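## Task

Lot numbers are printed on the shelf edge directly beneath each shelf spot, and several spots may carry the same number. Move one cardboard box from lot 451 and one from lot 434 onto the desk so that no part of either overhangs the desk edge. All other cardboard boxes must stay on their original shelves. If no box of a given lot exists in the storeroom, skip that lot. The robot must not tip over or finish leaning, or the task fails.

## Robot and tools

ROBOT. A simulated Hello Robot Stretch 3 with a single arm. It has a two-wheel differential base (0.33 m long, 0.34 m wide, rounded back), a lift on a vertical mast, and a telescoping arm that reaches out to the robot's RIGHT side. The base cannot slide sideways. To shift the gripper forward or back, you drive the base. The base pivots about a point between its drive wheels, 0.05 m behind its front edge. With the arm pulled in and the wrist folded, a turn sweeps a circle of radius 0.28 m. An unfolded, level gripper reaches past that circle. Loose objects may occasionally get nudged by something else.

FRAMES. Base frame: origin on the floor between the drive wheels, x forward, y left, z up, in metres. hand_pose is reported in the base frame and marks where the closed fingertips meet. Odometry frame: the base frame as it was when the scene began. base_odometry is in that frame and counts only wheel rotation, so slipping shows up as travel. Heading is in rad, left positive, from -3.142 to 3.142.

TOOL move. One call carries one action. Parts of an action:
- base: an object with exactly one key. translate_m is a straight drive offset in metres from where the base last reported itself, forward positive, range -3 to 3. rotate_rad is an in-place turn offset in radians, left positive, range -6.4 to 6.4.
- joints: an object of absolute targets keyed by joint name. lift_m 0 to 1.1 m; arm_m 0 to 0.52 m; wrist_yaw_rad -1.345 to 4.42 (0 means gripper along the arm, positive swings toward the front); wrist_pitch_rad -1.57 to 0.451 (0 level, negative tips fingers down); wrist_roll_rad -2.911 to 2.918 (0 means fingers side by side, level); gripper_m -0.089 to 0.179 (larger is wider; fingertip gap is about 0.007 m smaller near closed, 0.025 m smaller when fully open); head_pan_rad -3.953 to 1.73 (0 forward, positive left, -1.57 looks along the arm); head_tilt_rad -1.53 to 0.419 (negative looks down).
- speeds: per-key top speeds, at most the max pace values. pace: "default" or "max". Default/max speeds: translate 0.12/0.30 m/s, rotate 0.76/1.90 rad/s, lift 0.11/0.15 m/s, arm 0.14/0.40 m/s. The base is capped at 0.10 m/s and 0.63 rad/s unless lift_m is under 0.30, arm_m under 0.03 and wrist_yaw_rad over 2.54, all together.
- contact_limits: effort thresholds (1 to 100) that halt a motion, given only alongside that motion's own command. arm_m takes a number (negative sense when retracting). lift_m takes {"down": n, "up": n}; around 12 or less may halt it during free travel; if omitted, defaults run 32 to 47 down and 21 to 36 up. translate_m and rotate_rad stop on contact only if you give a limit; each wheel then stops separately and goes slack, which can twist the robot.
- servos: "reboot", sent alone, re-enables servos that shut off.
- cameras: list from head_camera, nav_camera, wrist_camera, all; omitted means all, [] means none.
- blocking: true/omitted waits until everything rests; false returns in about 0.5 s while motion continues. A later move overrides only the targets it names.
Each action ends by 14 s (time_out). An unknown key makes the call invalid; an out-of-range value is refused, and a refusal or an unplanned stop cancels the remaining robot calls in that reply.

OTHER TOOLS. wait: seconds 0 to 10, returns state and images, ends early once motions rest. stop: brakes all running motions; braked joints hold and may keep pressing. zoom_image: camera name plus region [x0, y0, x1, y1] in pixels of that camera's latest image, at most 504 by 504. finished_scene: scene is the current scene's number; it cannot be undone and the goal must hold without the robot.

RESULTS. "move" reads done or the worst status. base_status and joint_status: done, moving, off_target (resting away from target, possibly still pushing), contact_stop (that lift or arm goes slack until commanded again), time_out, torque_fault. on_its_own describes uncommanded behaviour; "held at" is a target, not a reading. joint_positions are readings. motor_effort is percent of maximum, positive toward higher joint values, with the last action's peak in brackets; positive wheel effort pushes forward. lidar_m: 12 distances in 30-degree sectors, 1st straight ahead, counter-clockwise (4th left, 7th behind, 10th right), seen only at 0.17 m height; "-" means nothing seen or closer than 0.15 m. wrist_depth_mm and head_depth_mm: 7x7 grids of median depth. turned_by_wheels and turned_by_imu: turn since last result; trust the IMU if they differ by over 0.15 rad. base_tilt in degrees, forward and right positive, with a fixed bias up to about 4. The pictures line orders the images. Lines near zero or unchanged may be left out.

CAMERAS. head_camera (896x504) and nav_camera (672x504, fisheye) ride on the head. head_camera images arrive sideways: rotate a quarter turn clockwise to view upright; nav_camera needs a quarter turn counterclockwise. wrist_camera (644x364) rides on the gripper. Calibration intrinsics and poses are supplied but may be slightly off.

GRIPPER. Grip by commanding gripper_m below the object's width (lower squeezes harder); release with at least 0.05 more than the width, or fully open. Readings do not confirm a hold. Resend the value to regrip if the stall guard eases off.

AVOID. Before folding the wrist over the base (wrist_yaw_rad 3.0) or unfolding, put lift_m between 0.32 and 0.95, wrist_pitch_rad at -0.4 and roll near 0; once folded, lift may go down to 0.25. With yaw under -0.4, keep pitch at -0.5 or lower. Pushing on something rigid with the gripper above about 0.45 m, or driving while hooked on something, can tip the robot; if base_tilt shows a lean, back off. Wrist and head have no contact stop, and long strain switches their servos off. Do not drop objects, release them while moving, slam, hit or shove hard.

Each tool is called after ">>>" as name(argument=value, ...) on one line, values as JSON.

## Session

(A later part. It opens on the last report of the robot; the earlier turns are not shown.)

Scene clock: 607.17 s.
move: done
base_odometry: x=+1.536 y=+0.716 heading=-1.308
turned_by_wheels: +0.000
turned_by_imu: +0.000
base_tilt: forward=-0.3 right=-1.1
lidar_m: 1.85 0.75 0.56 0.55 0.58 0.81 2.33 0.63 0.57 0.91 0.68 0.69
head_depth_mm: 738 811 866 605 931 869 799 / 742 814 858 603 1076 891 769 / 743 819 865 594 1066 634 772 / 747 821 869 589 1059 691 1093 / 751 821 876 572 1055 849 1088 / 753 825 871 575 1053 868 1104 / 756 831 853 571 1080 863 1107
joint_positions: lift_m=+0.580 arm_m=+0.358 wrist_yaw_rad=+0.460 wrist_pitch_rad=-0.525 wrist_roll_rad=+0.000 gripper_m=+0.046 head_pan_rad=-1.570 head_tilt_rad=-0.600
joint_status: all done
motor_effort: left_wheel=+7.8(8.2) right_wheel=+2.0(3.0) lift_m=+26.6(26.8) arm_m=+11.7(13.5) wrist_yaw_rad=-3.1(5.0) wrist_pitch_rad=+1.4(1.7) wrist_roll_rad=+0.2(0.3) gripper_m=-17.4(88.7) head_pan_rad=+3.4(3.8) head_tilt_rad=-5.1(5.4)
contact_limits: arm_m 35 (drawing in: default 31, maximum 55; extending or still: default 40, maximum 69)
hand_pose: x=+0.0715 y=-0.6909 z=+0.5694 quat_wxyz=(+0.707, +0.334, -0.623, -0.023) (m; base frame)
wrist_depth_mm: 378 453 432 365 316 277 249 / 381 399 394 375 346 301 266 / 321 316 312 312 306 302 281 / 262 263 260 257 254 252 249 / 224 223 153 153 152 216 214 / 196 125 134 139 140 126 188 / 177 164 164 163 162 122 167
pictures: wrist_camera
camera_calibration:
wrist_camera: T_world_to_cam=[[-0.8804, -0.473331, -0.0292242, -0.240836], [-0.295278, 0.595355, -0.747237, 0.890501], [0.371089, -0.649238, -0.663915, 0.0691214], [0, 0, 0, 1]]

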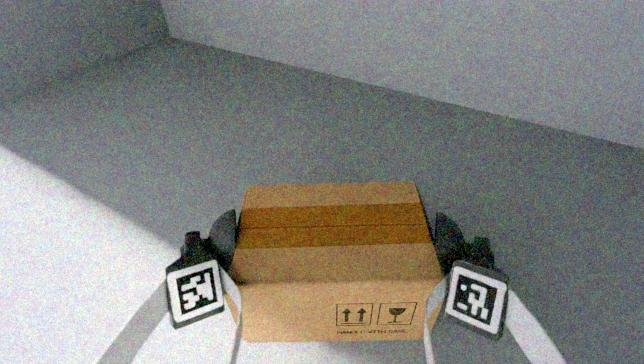

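>>> move(joints={"lift_m": 0.65}, cameras=["wrist_camera"])

>>> move(joints={"arm_m": 0.0}, speeds={"arm_m": 0.2}, cameras=["wrist_camera"])

>>> move(base={"translate_m": -0.92}, joints={"wrist_yaw_rad": 1.5}, cameras=["wrist_camera"])

>>> move(base={"translate_m": -0.92}, cameras=["wrist_camera"])

Scene clock: 638.97 s.
move: done
turned_by_wheels: +0.000
turned_by_imu: +0.000
joint_status: all done
motor_effort: left_wheel=+8.0(8.1) right_wheel=+2.4(2.8) lift_m=+31.3(33.1) arm_m=+9.5(11.0) wrist_yaw_rad=-2.1(4.2) wrist_pitch_rad=+3.2(3.3) wrist_roll_rad=+0.3(0.3) gripper_m=-17.0(17.7) head_pan_rad=+3.0(3.5) head_tilt_rad=-4.3(4.9)
contact_limits: arm_m 35 (drawing in: default 31, maximum 55; extending or still: default 40, maximum 69)
pictures: wrist_camera
camera_calibration:
wrist_camera: T_world_to_cam=[[-0.880526, -0.473076, -0.0295401, -0.238416], [-0.298389, 0.60165, -0.740933, 0.940935], [0.368291, -0.643596, -0.670929, 0.123906], [0, 0, 0, 1]]

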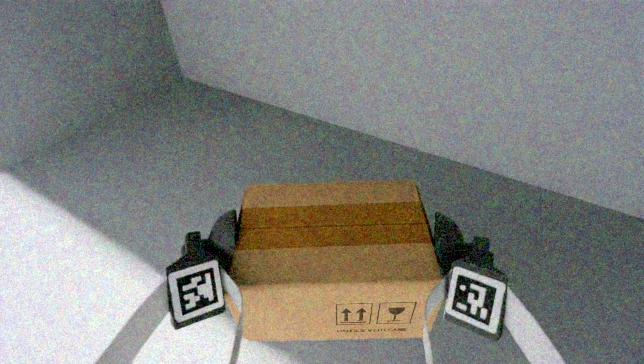

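Scene clock: 642.47 s.
move: done
turned_by_wheels: +0.000
turned_by_imu: +0.000
joint_status: all done
motor_effort: left_wheel=+8.0(8.3) right_wheel=+2.8(3.1) lift_m=+30.6(31.5) arm_m=-12.4(14.5) wrist_yaw_rad=-1.9(3.8) wrist_pitch_rad=+3.2(3.3) wrist_roll_rad=-0.2(0.3) gripper_m=-17.0(17.5) head_pan_rad=+3.0(3.7) head_tilt_rad=-3.2(4.7)
pictures: wrist_camera
camera_calibration:
wrist_camera: T_world_to_cam=[[-0.88053, -0.473068, -0.0295508, -0.0693181], [-0.298494, 0.601863, -0.740717, 0.725751], [0.368195, -0.643403, -0.671166, 0.354155], [0, 0, 0, 1]]

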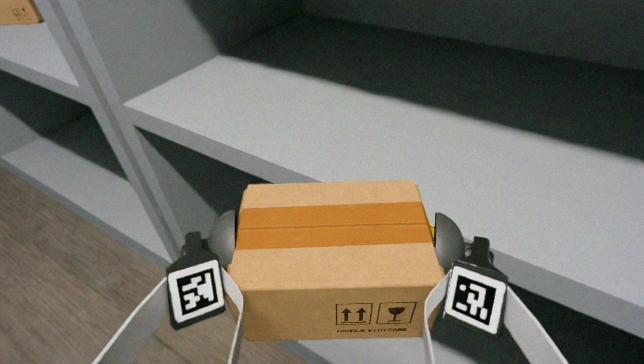

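Scene clock: 652.80 s.
move: done
turned_by_wheels: +0.000
turned_by_imu: +0.000
base_status: done
joint_status: all done
motor_effort: left_wheel=-0.9(10.2) right_wheel=-10.8(14.3) lift_m=+28.8(31.1) arm_m=-12.1(13.4) wrist_yaw_rad=+1.9(5.7) wrist_pitch_rad=+3.2(3.3) wrist_roll_rad=+0.0(0.4) gripper_m=-16.7(17.6) head_pan_rad=+2.4(3.5) head_tilt_rad=-3.3(4.9)
pictures: wrist_camera
camera_calibration:
wrist_camera: T_world_to_cam=[[-0.0404283, -0.998745, -0.029548, -0.127856], [-0.670025, 0.0490362, -0.740718, 0.637353], [0.741237, -0.010148, -0.671166, 0.45429], [0, 0, 0, 1]]

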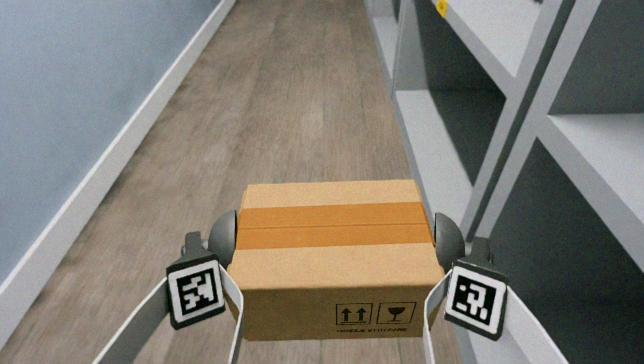

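Scene clock: 663.10 s.
move: done
base_odometry: x=+1.058 y=+2.493 heading=-1.308
turned_by_wheels: +0.000
turned_by_imu: +0.000
base_tilt: forward=-0.2 right=-1.1
lidar_m: 2.11 0.86 0.64 0.63 0.66 0.52 0.51 0.53 0.75 2.35 0.70 0.65
head_depth_mm: 1714 1663 1601 1532 1466 1394 1240 / 2569 2635 2468 2252 1870 1514 1255 / 2652 2910 3181 2537 1894 1494 1254 / 2658 2917 3178 2519 1872 1498 1246 / 2695 2902 3270 2500 1856 1485 1241 / 2681 2937 3255 2465 1841 1484 1236 / 2707 2897 3206 2471 1850 1483 1230
base_status: done
joint_positions: lift_m=+0.650 arm_m=+0.001 wrist_yaw_rad=+1.497 wrist_pitch_rad=-0.535 wrist_roll_rad=+0.000 gripper_m=+0.046 head_pan_rad=-1.570 head_tilt_rad=-0.600
motor_effort: left_wheel=-1.1(10.2) right_wheel=-10.9(14.3) lift_m=+27.5(29.5) arm_m=-11.9(12.8) wrist_yaw_rad=+2.3(4.3) wrist_pitch_rad=+3.1(3.3) wrist_roll_rad=-0.1(0.4) gripper_m=-16.7(17.7) head_pan_rad=+2.9(3.5) head_tilt_rad=-3.0(4.5)
hand_pose: x=+0.1862 y=-0.1611 z=+0.6374 quat_wxyz=(+0.627, +0.601, -0.372, +0.327) (m; base frame)
wrist_depth_mm: 999 - - - - 621 414 / 988 - - - - 473 454 / 976 - - - - 512 500 / 979 - - - - - - / 965 - 154 153 151 - - / 903 124 136 140 137 123 831 / 841 748 773 167 743 122 779
pictures: wrist_camera
camera_calibration:
wrist_camera: T_world_to_cam=[[-0.0403954, -0.998747, -0.0295478, -0.127856], [-0.670026, 0.049014, -0.740718, 0.63735], [0.741238, -0.0101238, -0.671166, 0.454293], [0, 0, 0, 1]]

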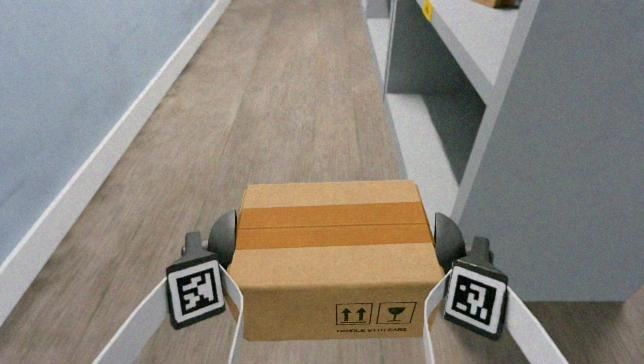

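>>> move(base={"rotate_rad": 1.571}, cameras=[])

>>> move(base={"translate_m": -0.95}, cameras=["nav_camera"])

>>> move(base={"translate_m": -0.92}, cameras=["nav_camera"])

>>> move(base={"rotate_rad": -1.571}, cameras=["nav_camera", "head_camera"])

Scene clock: 676.93 s.
move: done
turned_by_wheels: +1.571
turned_by_imu: +1.546
base_status: done
motor_effort: left_wheel=-9.3(12.5) right_wheel=+9.5(12.5) lift_m=+25.9(27.0) arm_m=-12.7(13.5) wrist_yaw_rad=+0.7(3.3) wrist_pitch_rad=+3.2(3.3) wrist_roll_rad=+0.1(0.3) gripper_m=-16.9(17.4) head_pan_rad=+2.8(3.1) head_tilt_rad=-2.8(4.1)
pictures: none

Scene clock: 687.57 s.
move: done
turned_by_wheels: +0.000
turned_by_imu: -0.001
base_status: done
motor_effort: left_wheel=-5.3(13.5) right_wheel=-6.0(11.2) lift_m=+24.5(26.7) arm_m=-11.4(13.5) wrist_yaw_rad=+1.5(3.6) wrist_pitch_rad=+3.2(3.3) wrist_roll_rad=+0.1(0.4) gripper_m=-16.9(17.6) head_pan_rad=+1.5(3.0) head_tilt_rad=-2.4(3.8)
pictures: nav_camera (sideways)
camera_calibration:
nav_camera: T_world_to_cam=[[0.017488, -0.542634, 0.839787, -1.04972], [-0.999789, -0.0185723, 0.00881926, 0.0447957], [0.0108112, -0.839764, -0.542844, 0.659626], [0, 0, 0, 1]]

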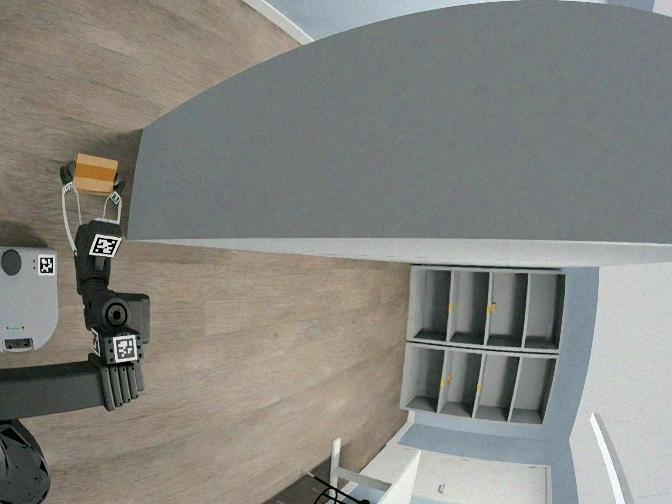

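Scene clock: 697.87 s.
move: done
turned_by_wheels: +0.000
turned_by_imu: -0.001
base_status: done
motor_effort: left_wheel=-3.4(12.7) right_wheel=-7.3(11.4) lift_m=+24.6(25.0) arm_m=-9.1(11.5) wrist_yaw_rad=+2.3(3.6) wrist_pitch_rad=+3.2(3.3) wrist_roll_rad=-0.3(0.4) gripper_m=-17.2(17.5) head_pan_rad=+1.9(2.9) head_tilt_rad=-1.6(3.1)
pictures: nav_camera (sideways)
camera_calibration:
nav_camera: T_world_to_cam=[[0.017488, -0.542634, 0.839787, -1.04972], [-0.999789, -0.0185723, 0.00881926, 0.0447958], [0.0108112, -0.839764, -0.542844, 0.659627], [0, 0, 0, 1]]

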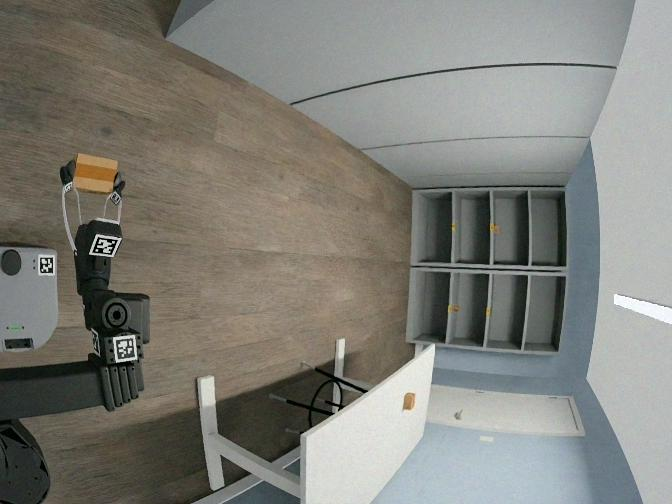

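Scene clock: 701.47 s.
move: done
base_odometry: x=-0.747 y=+2.007 heading=-1.308
turned_by_wheels: -1.571
turned_by_imu: -1.545
base_tilt: forward=-0.3 right=-1.2
lidar_m: 3.42 1.39 1.12 1.88 0.76 0.57 0.56 0.59 0.83 1.27 1.18 1.21
head_depth_mm: 1041 1143 1273 1443 1571 1464 1268 / 1049 1152 1278 1442 1637 1513 1265 / 1057 1152 1292 1443 1657 1507 1253 / 1058 1160 1281 1449 1671 1514 1245 / 1062 1162 1296 1473 1684 1480 1239 / 1066 1165 1306 1471 1667 1474 1243 / 1070 1182 1311 1483 1672 1478 1228
base_status: done
joint_positions: lift_m=+0.650 arm_m=+0.001 wrist_yaw_rad=+1.497 wrist_pitch_rad=-0.535 wrist_roll_rad=+0.000 gripper_m=+0.046 head_pan_rad=-1.570 head_tilt_rad=-0.600
motor_effort: left_wheel=+8.6(12.2) right_wheel=-10.6(13.3) lift_m=+24.7(25.0) arm_m=-12.7(13.4) wrist_yaw_rad=+1.9(3.8) wrist_pitch_rad=+3.2(3.3) wrist_roll_rad=-0.1(0.3) gripper_m=-17.1(17.7) head_pan_rad=+1.9(2.6) head_tilt_rad=-1.4(2.9)
hand_pose: x=+0.1862 y=-0.1610 z=+0.6374 quat_wxyz=(+0.627, +0.601, -0.372, +0.327) (m; base frame)
wrist_depth_mm: - - - - - - - / - - - - - - - / - - - - - - - / - - - - - - - / - - 154 153 152 991 - / 915 124 136 140 137 126 883 / 821 762 763 167 753 122 773
pictures: head_camera (sideways), nav_camera (sideways)
camera_calibration:
head_camera: T_world_to_cam=[[-0.0467105, 0.520084, -0.852837, 1.12536], [0.997501, -0.0210265, -0.0674563, 0.0813421], [-0.0530151, -0.853856, -0.517802, 0.629777], [0, 0, 0, 1]]
nav_camera: T_world_to_cam=[[0.0174878, -0.542634, 0.839787, -1.04972], [-0.999789, -0.0185721, 0.00881926, 0.0447957], [0.010811, -0.839764, -0.542844, 0.659627], [0, 0, 0, 1]]

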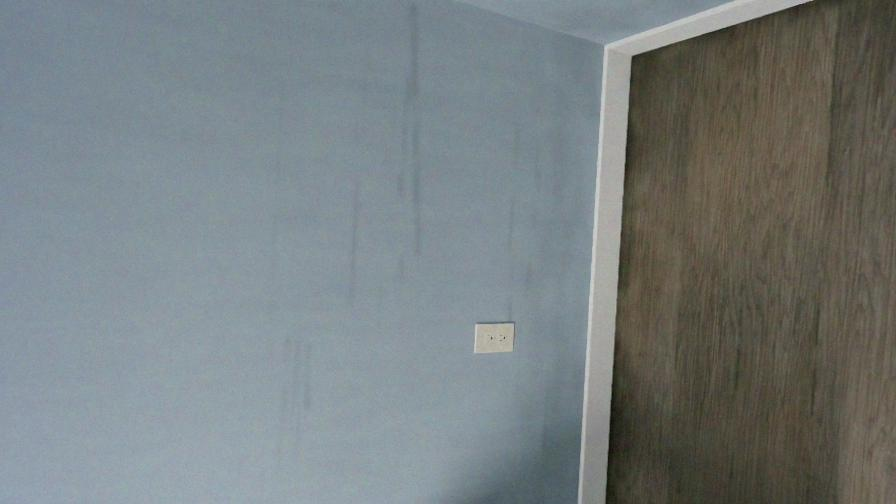

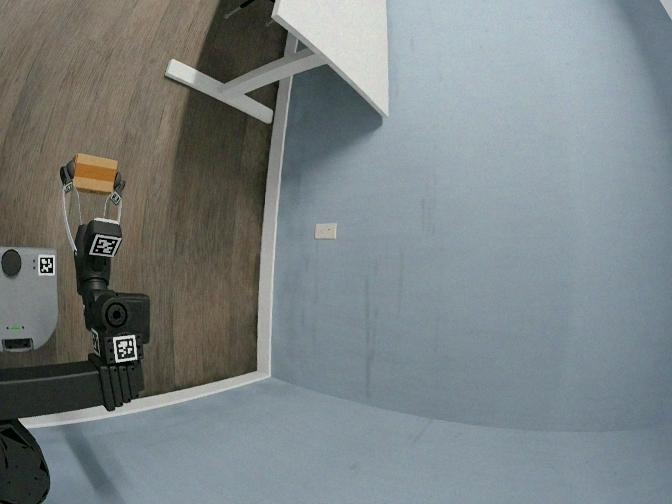

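>>> move(base={"translate_m": 1.2}, joints={"lift_m": 0.84}, cameras=["nav_camera"])

>>> move(joints={"wrist_yaw_rad": 0.0, "head_tilt_rad": -0.55}, cameras=["nav_camera", "head_camera", "wrist_camera"])

Scene clock: 727.07 s.
move: done
turned_by_wheels: +0.000
turned_by_imu: +0.000
base_status: done
joint_status: all done
motor_effort: left_wheel=+6.9(11.9) right_wheel=+2.2(10.9) lift_m=+31.1(35.5) arm_m=-6.3(11.9) wrist_yaw_rad=+1.2(3.8) wrist_pitch_rad=+3.3(3.4) wrist_roll_rad=-0.2(0.3) gripper_m=-17.0(17.6) head_pan_rad=+1.7(2.7) head_tilt_rad=-1.1(2.4)
pictures: nav_camera (sideways)
camera_calibration:
nav_camera: T_world_to_cam=[[0.017488, -0.542634, 0.839787, -1.04972], [-0.999789, -0.0185724, 0.00881926, 0.0447957], [0.0108113, -0.839764, -0.542844, 0.659627], [0, 0, 0, 1]]

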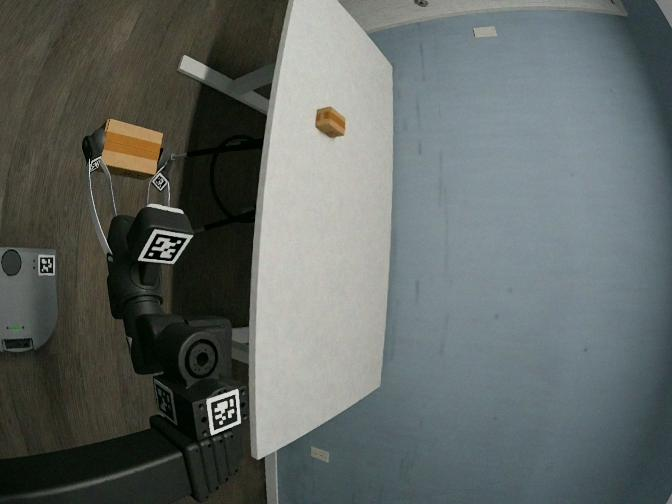

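Scene clock: 728.80 s.
move: done
base_odometry: x=-0.435 y=+0.849 heading=-1.307
turned_by_wheels: +0.000
turned_by_imu: +0.000
base_tilt: forward=-0.2 right=-1.3
lidar_m: 2.53 1.32 1.00 0.97 1.02 1.80 1.75 1.81 0.92 0.82 0.82 1.91
head_depth_mm: 1092 1183 1305 1263 905 779 1337 / 1090 1193 1311 1243 895 771 1299 / 1097 1198 1308 1232 889 744 459 / 1102 1200 1319 1220 884 717 312 / 1103 1200 1320 1210 880 760 1191 / 1107 1212 1323 1195 864 1167 1262 / 1115 1217 1342 1182 867 1399 1273
joint_positions: lift_m=+0.840 arm_m=+0.001 wrist_yaw_rad=+0.003 wrist_pitch_rad=-0.535 wrist_roll_rad=+0.000 gripper_m=+0.046 head_pan_rad=-1.570 head_tilt_rad=-0.550
joint_status: all done
motor_effort: left_wheel=+7.1(7.6) right_wheel=+1.8(3.1) lift_m=+31.3(32.0) arm_m=-5.8(6.9) wrist_yaw_rad=-3.4(7.1) wrist_pitch_rad=+3.2(3.4) wrist_roll_rad=-0.1(0.3) gripper_m=-16.7(17.3) head_pan_rad=+1.8(2.3) head_tilt_rad=+3.5(4.6)
hand_pose: x=-0.0209 y=-0.3537 z=+0.8273 quat_wxyz=(+0.682, +0.188, -0.681, -0.186) (m; base frame)
wrist_depth_mm: - - - - - - - / 537 - - - - - - / - - - - - - - / - - - 172 172 - - / - - 153 153 152 - - / - 124 136 139 137 126 - / - 969 954 167 936 122 968
pictures: head_camera (sideways), nav_camera (sideways), wrist_camera
camera_calibration:
head_camera: T_world_to_cam=[[-0.0466749, 0.477149, -0.877582, 1.15763], [0.997503, -0.0243455, -0.0662898, 0.0798277], [-0.0529953, -0.878485, -0.474821, 0.573853], [0, 0, 0, 1]]
nav_camera: T_world_to_cam=[[0.0174527, -0.500319, 0.865665, -1.08346], [-0.999789, -0.0181123, 0.00968862, 0.0436633], [0.0108318, -0.865652, -0.500529, 0.604571], [0, 0, 0, 1]]
wrist_camera: T_world_to_cam=[[-0.998894, -0.0365719, -0.0295673, -0.00269542], [-0.0026928, 0.672149, -0.740411, 0.882742], [0.0469518, -0.739512, -0.671503, 0.46115], [0, 0, 0, 1]]

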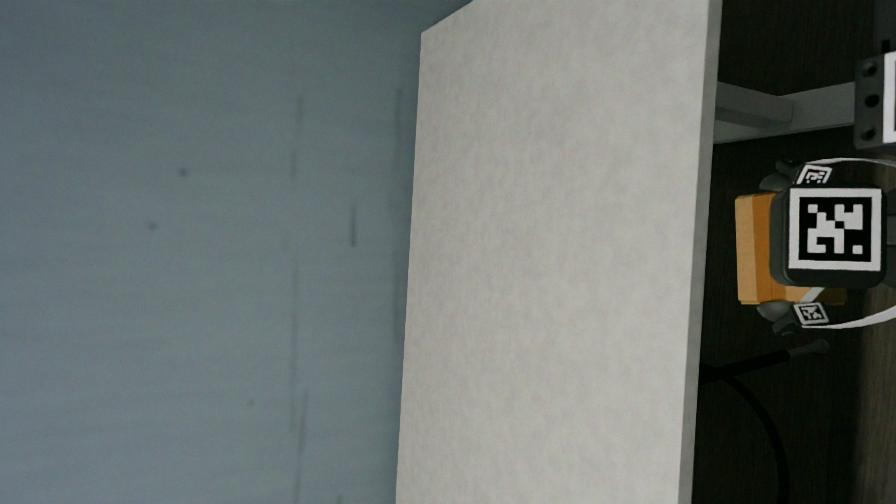

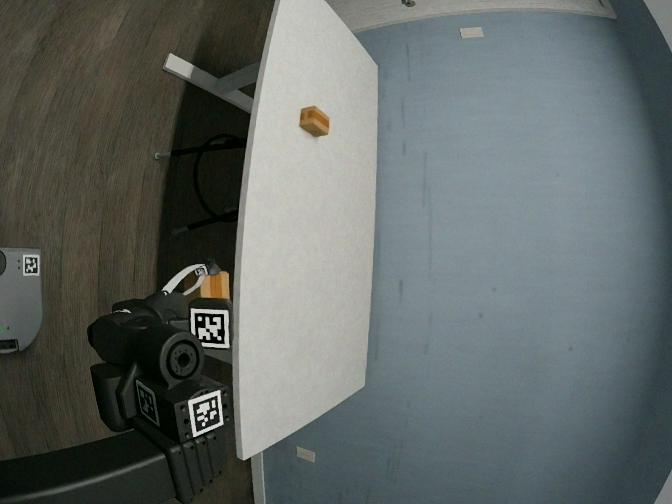

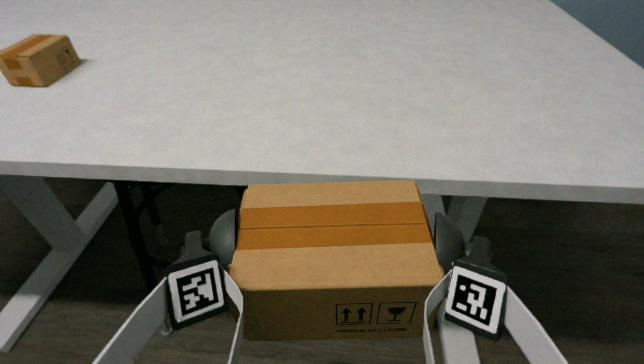

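>>> move(joints={"arm_m": 0.40}, speeds={"arm_m": 0.2}, contact_limits={"arm_m": 35}, cameras=[])

>>> move(joints={"lift_m": 0.79}, contact_limits={"lift_m": {"down": 12}}, cameras=[])

>>> move(joints={"lift_m": 0.763}, speeds={"lift_m": 0.03}, contact_limits={"lift_m": {"down": 12}}, cameras=["wrist_camera"])

Scene clock: 743.00 s.
move: done
turned_by_wheels: +0.000
turned_by_imu: +0.000
joint_status: all done
motor_effort: left_wheel=+7.6(7.8) right_wheel=+2.6(3.1) lift_m=+30.1(31.8) arm_m=+12.9(15.2) wrist_yaw_rad=-3.3(4.2) wrist_pitch_rad=+3.3(3.4) wrist_roll_rad=-0.1(0.3) gripper_m=-17.0(17.6) head_pan_rad=+1.5(2.2) head_tilt_rad=+3.2(4.5)
contact_limits: arm_m 35 (drawing in: default 31, maximum 55; extending or still: default 40, maximum 69)
pictures: none

Scene clock: 744.30 s.
move: done
turned_by_wheels: +0.000
turned_by_imu: +0.000
joint_status: all done
motor_effort: left_wheel=+7.0(7.6) right_wheel=+2.0(3.1) lift_m=+25.9(28.2) arm_m=+10.3(13.2) wrist_yaw_rad=-3.7(4.3) wrist_pitch_rad=+3.3(3.4) wrist_roll_rad=+0.0(0.3) gripper_m=-16.7(17.5) head_pan_rad=+1.0(2.3) head_tilt_rad=+2.9(3.8)
contact_limits: arm_m 35 (drawing in: default 31, maximum 55; extending or still: default 40, maximum 69); lift_m down 12 (down: maximum 72; up: maximum 65)
pictures: none

Scene clock: 745.63 s.
move: done
base_odometry: x=-0.435 y=+0.849 heading=-1.307
turned_by_wheels: +0.000
turned_by_imu: +0.000
base_tilt: forward=-0.4 right=-1.2
lidar_m: 2.54 1.32 0.99 0.97 1.02 1.79 1.75 1.81 0.92 0.82 0.82 1.91
head_depth_mm: 1088 1184 1301 1267 908 759 315 / 1098 1184 1308 1247 827 394 331 / 1095 1198 1315 1237 584 765 1283 / 1103 1198 1318 1228 612 763 1283 / 1108 1204 1332 1209 874 1425 1266 / 1113 1202 1324 1195 868 1172 1268 / 1113 1211 1335 1183 864 1408 1261
joint_positions: lift_m=+0.763 arm_m=+0.400 wrist_yaw_rad=+0.003 wrist_pitch_rad=-0.510 wrist_roll_rad=+0.003 gripper_m=+0.046 head_pan_rad=-1.570 head_tilt_rad=-0.550
joint_status: all done
motor_effort: left_wheel=+7.3(7.7) right_wheel=+2.1(3.0) lift_m=+19.5(26.0) arm_m=+8.1(10.8) wrist_yaw_rad=-2.8(4.4) wrist_pitch_rad=-1.2(3.4) wrist_roll_rad=-1.1(1.4) gripper_m=-16.9(17.8) head_pan_rad=+2.1(2.1) head_tilt_rad=+3.2(3.6)
contact_limits: arm_m 35 (drawing in: default 31, maximum 55; extending or still: default 40, maximum 69); lift_m down 12 (down: maximum 72; up: maximum 65)
hand_pose: x=-0.0210 y=-0.7568 z=+0.7555 quat_wxyz=(+0.684, +0.179, -0.685, -0.178) (m; base frame)
wrist_depth_mm: - - - - - - - / - - - - - - - / - - - - - - - / 258 264 262 261 256 255 252 / 226 225 156 151 153 218 215 / 197 186 134 140 137 126 188 / 178 124 164 163 162 122 166
pictures: wrist_camera
camera_calibration:
wrist_camera: T_world_to_cam=[[-0.998876, -0.0352061, -0.0317491, -0.0169509], [0.00102297, 0.653543, -0.756888, 1.099], [0.0473965, -0.75607, -0.652772, 0.0881634], [0, 0, 0, 1]]

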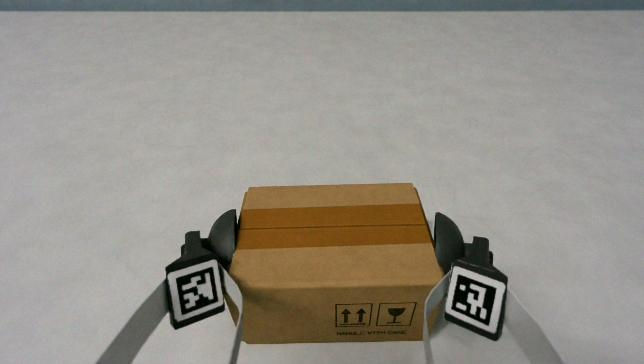

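>>> move(joints={"lift_m": 0.760}, speeds={"lift_m": 0.02}, contact_limits={"lift_m": {"down": 12}}, cameras=[])

>>> move(joints={"gripper_m": 0.179}, cameras=["wrist_camera"])

>>> move(joints={"lift_m": 0.767, "arm_m": 0.20}, cameras=["wrist_camera", "nav_camera"])

Scene clock: 752.77 s.
move: done
turned_by_wheels: +0.000
turned_by_imu: +0.000
joint_status: all done
motor_effort: left_wheel=+7.0(7.4) right_wheel=+2.0(2.9) lift_m=+17.2(22.0) arm_m=+3.1(3.9) wrist_yaw_rad=-3.2(3.7) wrist_pitch_rad=-3.6(4.1) wrist_roll_rad=-1.7(1.8) gripper_m=-16.9(17.4) head_pan_rad=+1.3(2.0) head_tilt_rad=+2.4(3.1)
contact_limits: arm_m 35 (drawing in: default 31, maximum 55; extending or still: default 40, maximum 69); lift_m down 12 (down: maximum 72; up: maximum 65)
pictures: none

Scene clock: 754.63 s.
move: done
turned_by_wheels: +0.000
turned_by_imu: +0.000
joint_status: all done
motor_effort: left_wheel=+6.9(7.6) right_wheel=+2.2(3.3) lift_m=+31.3(31.5) arm_m=+0.2(3.1) wrist_yaw_rad=-3.2(4.3) wrist_pitch_rad=+1.5(3.7) wrist_roll_rad=-1.4(1.9) gripper_m=+0.7(86.1) head_pan_rad=+1.1(2.1) head_tilt_rad=+2.1(3.3)
contact_limits: arm_m 35 (drawing in: default 31, maximum 55; extending or still: default 40, maximum 69); lift_m down 12 (down: maximum 72; up: maximum 65)
pictures: wrist_camera
camera_calibration:
wrist_camera: T_world_to_cam=[[-0.998865, -0.0341143, -0.0332546, -0.0151259], [0.00214589, 0.665101, -0.746751, 1.09394], [0.0475926, -0.745974, -0.664272, 0.102048], [0, 0, 0, 1]]

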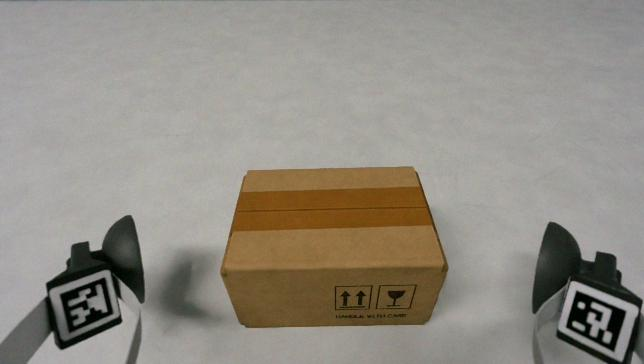

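Scene clock: 757.33 s.
move: done
base_odometry: x=-0.435 y=+0.849 heading=-1.307
turned_by_wheels: +0.000
turned_by_imu: +0.000
base_tilt: forward=-0.5 right=-1.1
lidar_m: 2.54 1.32 0.99 0.97 1.02 1.79 1.75 1.81 0.92 0.82 0.81 1.92
head_depth_mm: 1093 1194 1306 1262 908 754 307 / 1095 1188 1300 1246 898 381 336 / 1098 1195 1317 1227 889 407 1230 / 1100 1195 1316 1226 862 427 1229 / 1101 1203 1321 1209 878 1412 1275 / 1113 1204 1323 1199 870 1171 1269 / 1112 1208 1332 1181 863 1404 1267
joint_positions: lift_m=+0.767 arm_m=+0.200 wrist_yaw_rad=+0.003 wrist_pitch_rad=-0.526 wrist_roll_rad=+0.004 gripper_m=+0.179 head_pan_rad=-1.570 head_tilt_rad=-0.550
joint_status: all done
motor_effort: left_wheel=+6.9(7.6) right_wheel=+2.7(3.2) lift_m=+29.3(35.1) arm_m=-12.7(14.8) wrist_yaw_rad=-3.2(4.4) wrist_pitch_rad=+1.7(1.8) wrist_roll_rad=-1.4(1.8) gripper_m=+0.9(1.4) head_pan_rad=+1.8(2.0) head_tilt_rad=+1.1(2.3)
hand_pose: x=-0.0210 y=-0.5544 z=+0.7561 quat_wxyz=(+0.682, +0.185, -0.684, -0.184) (m; base frame)
wrist_depth_mm: - - - - - - - / - - - 303 - - - / - - - - - - - / 265 262 259 258 255 254 249 / 227 217 221 220 217 216 215 / 119 185 192 193 191 189 121 / 118 657 191 181 177 172 108
pictures: nav_camera (sideways), wrist_camera
camera_calibration:
nav_camera: T_world_to_cam=[[0.0174521, -0.499743, 0.865998, -1.0839], [-0.999789, -0.0181056, 0.0097001, 0.0436484], [0.0108318, -0.865984, -0.499954, 0.603822], [0, 0, 0, 1]]
wrist_camera: T_world_to_cam=[[-0.998865, -0.0340912, -0.0332762, -0.00804247], [0.00214469, 0.665613, -0.746294, 0.965907], [0.0475912, -0.745518, -0.664784, 0.25652], [0, 0, 0, 1]]

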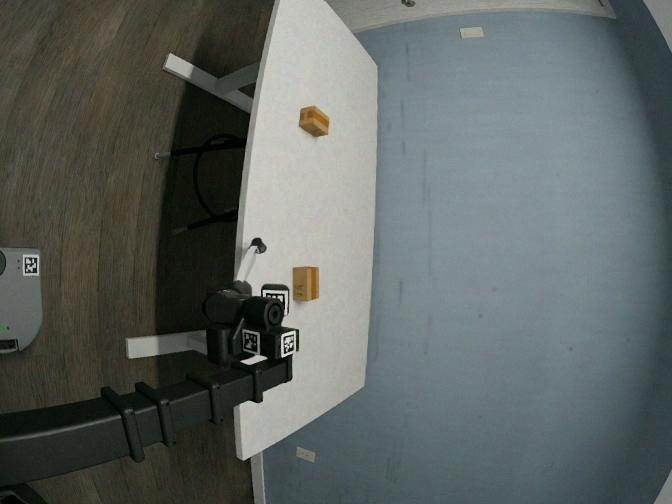

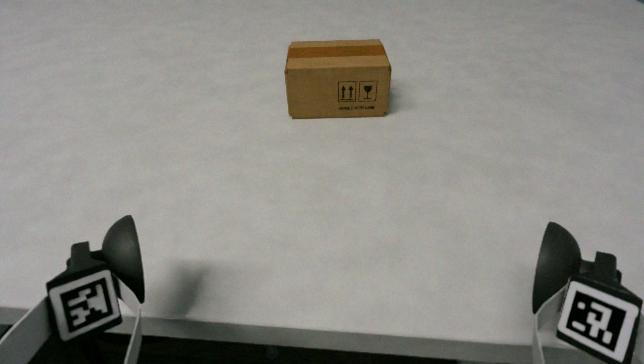

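>>> finished_scene(scene=2)

The scene is finished: the task was done.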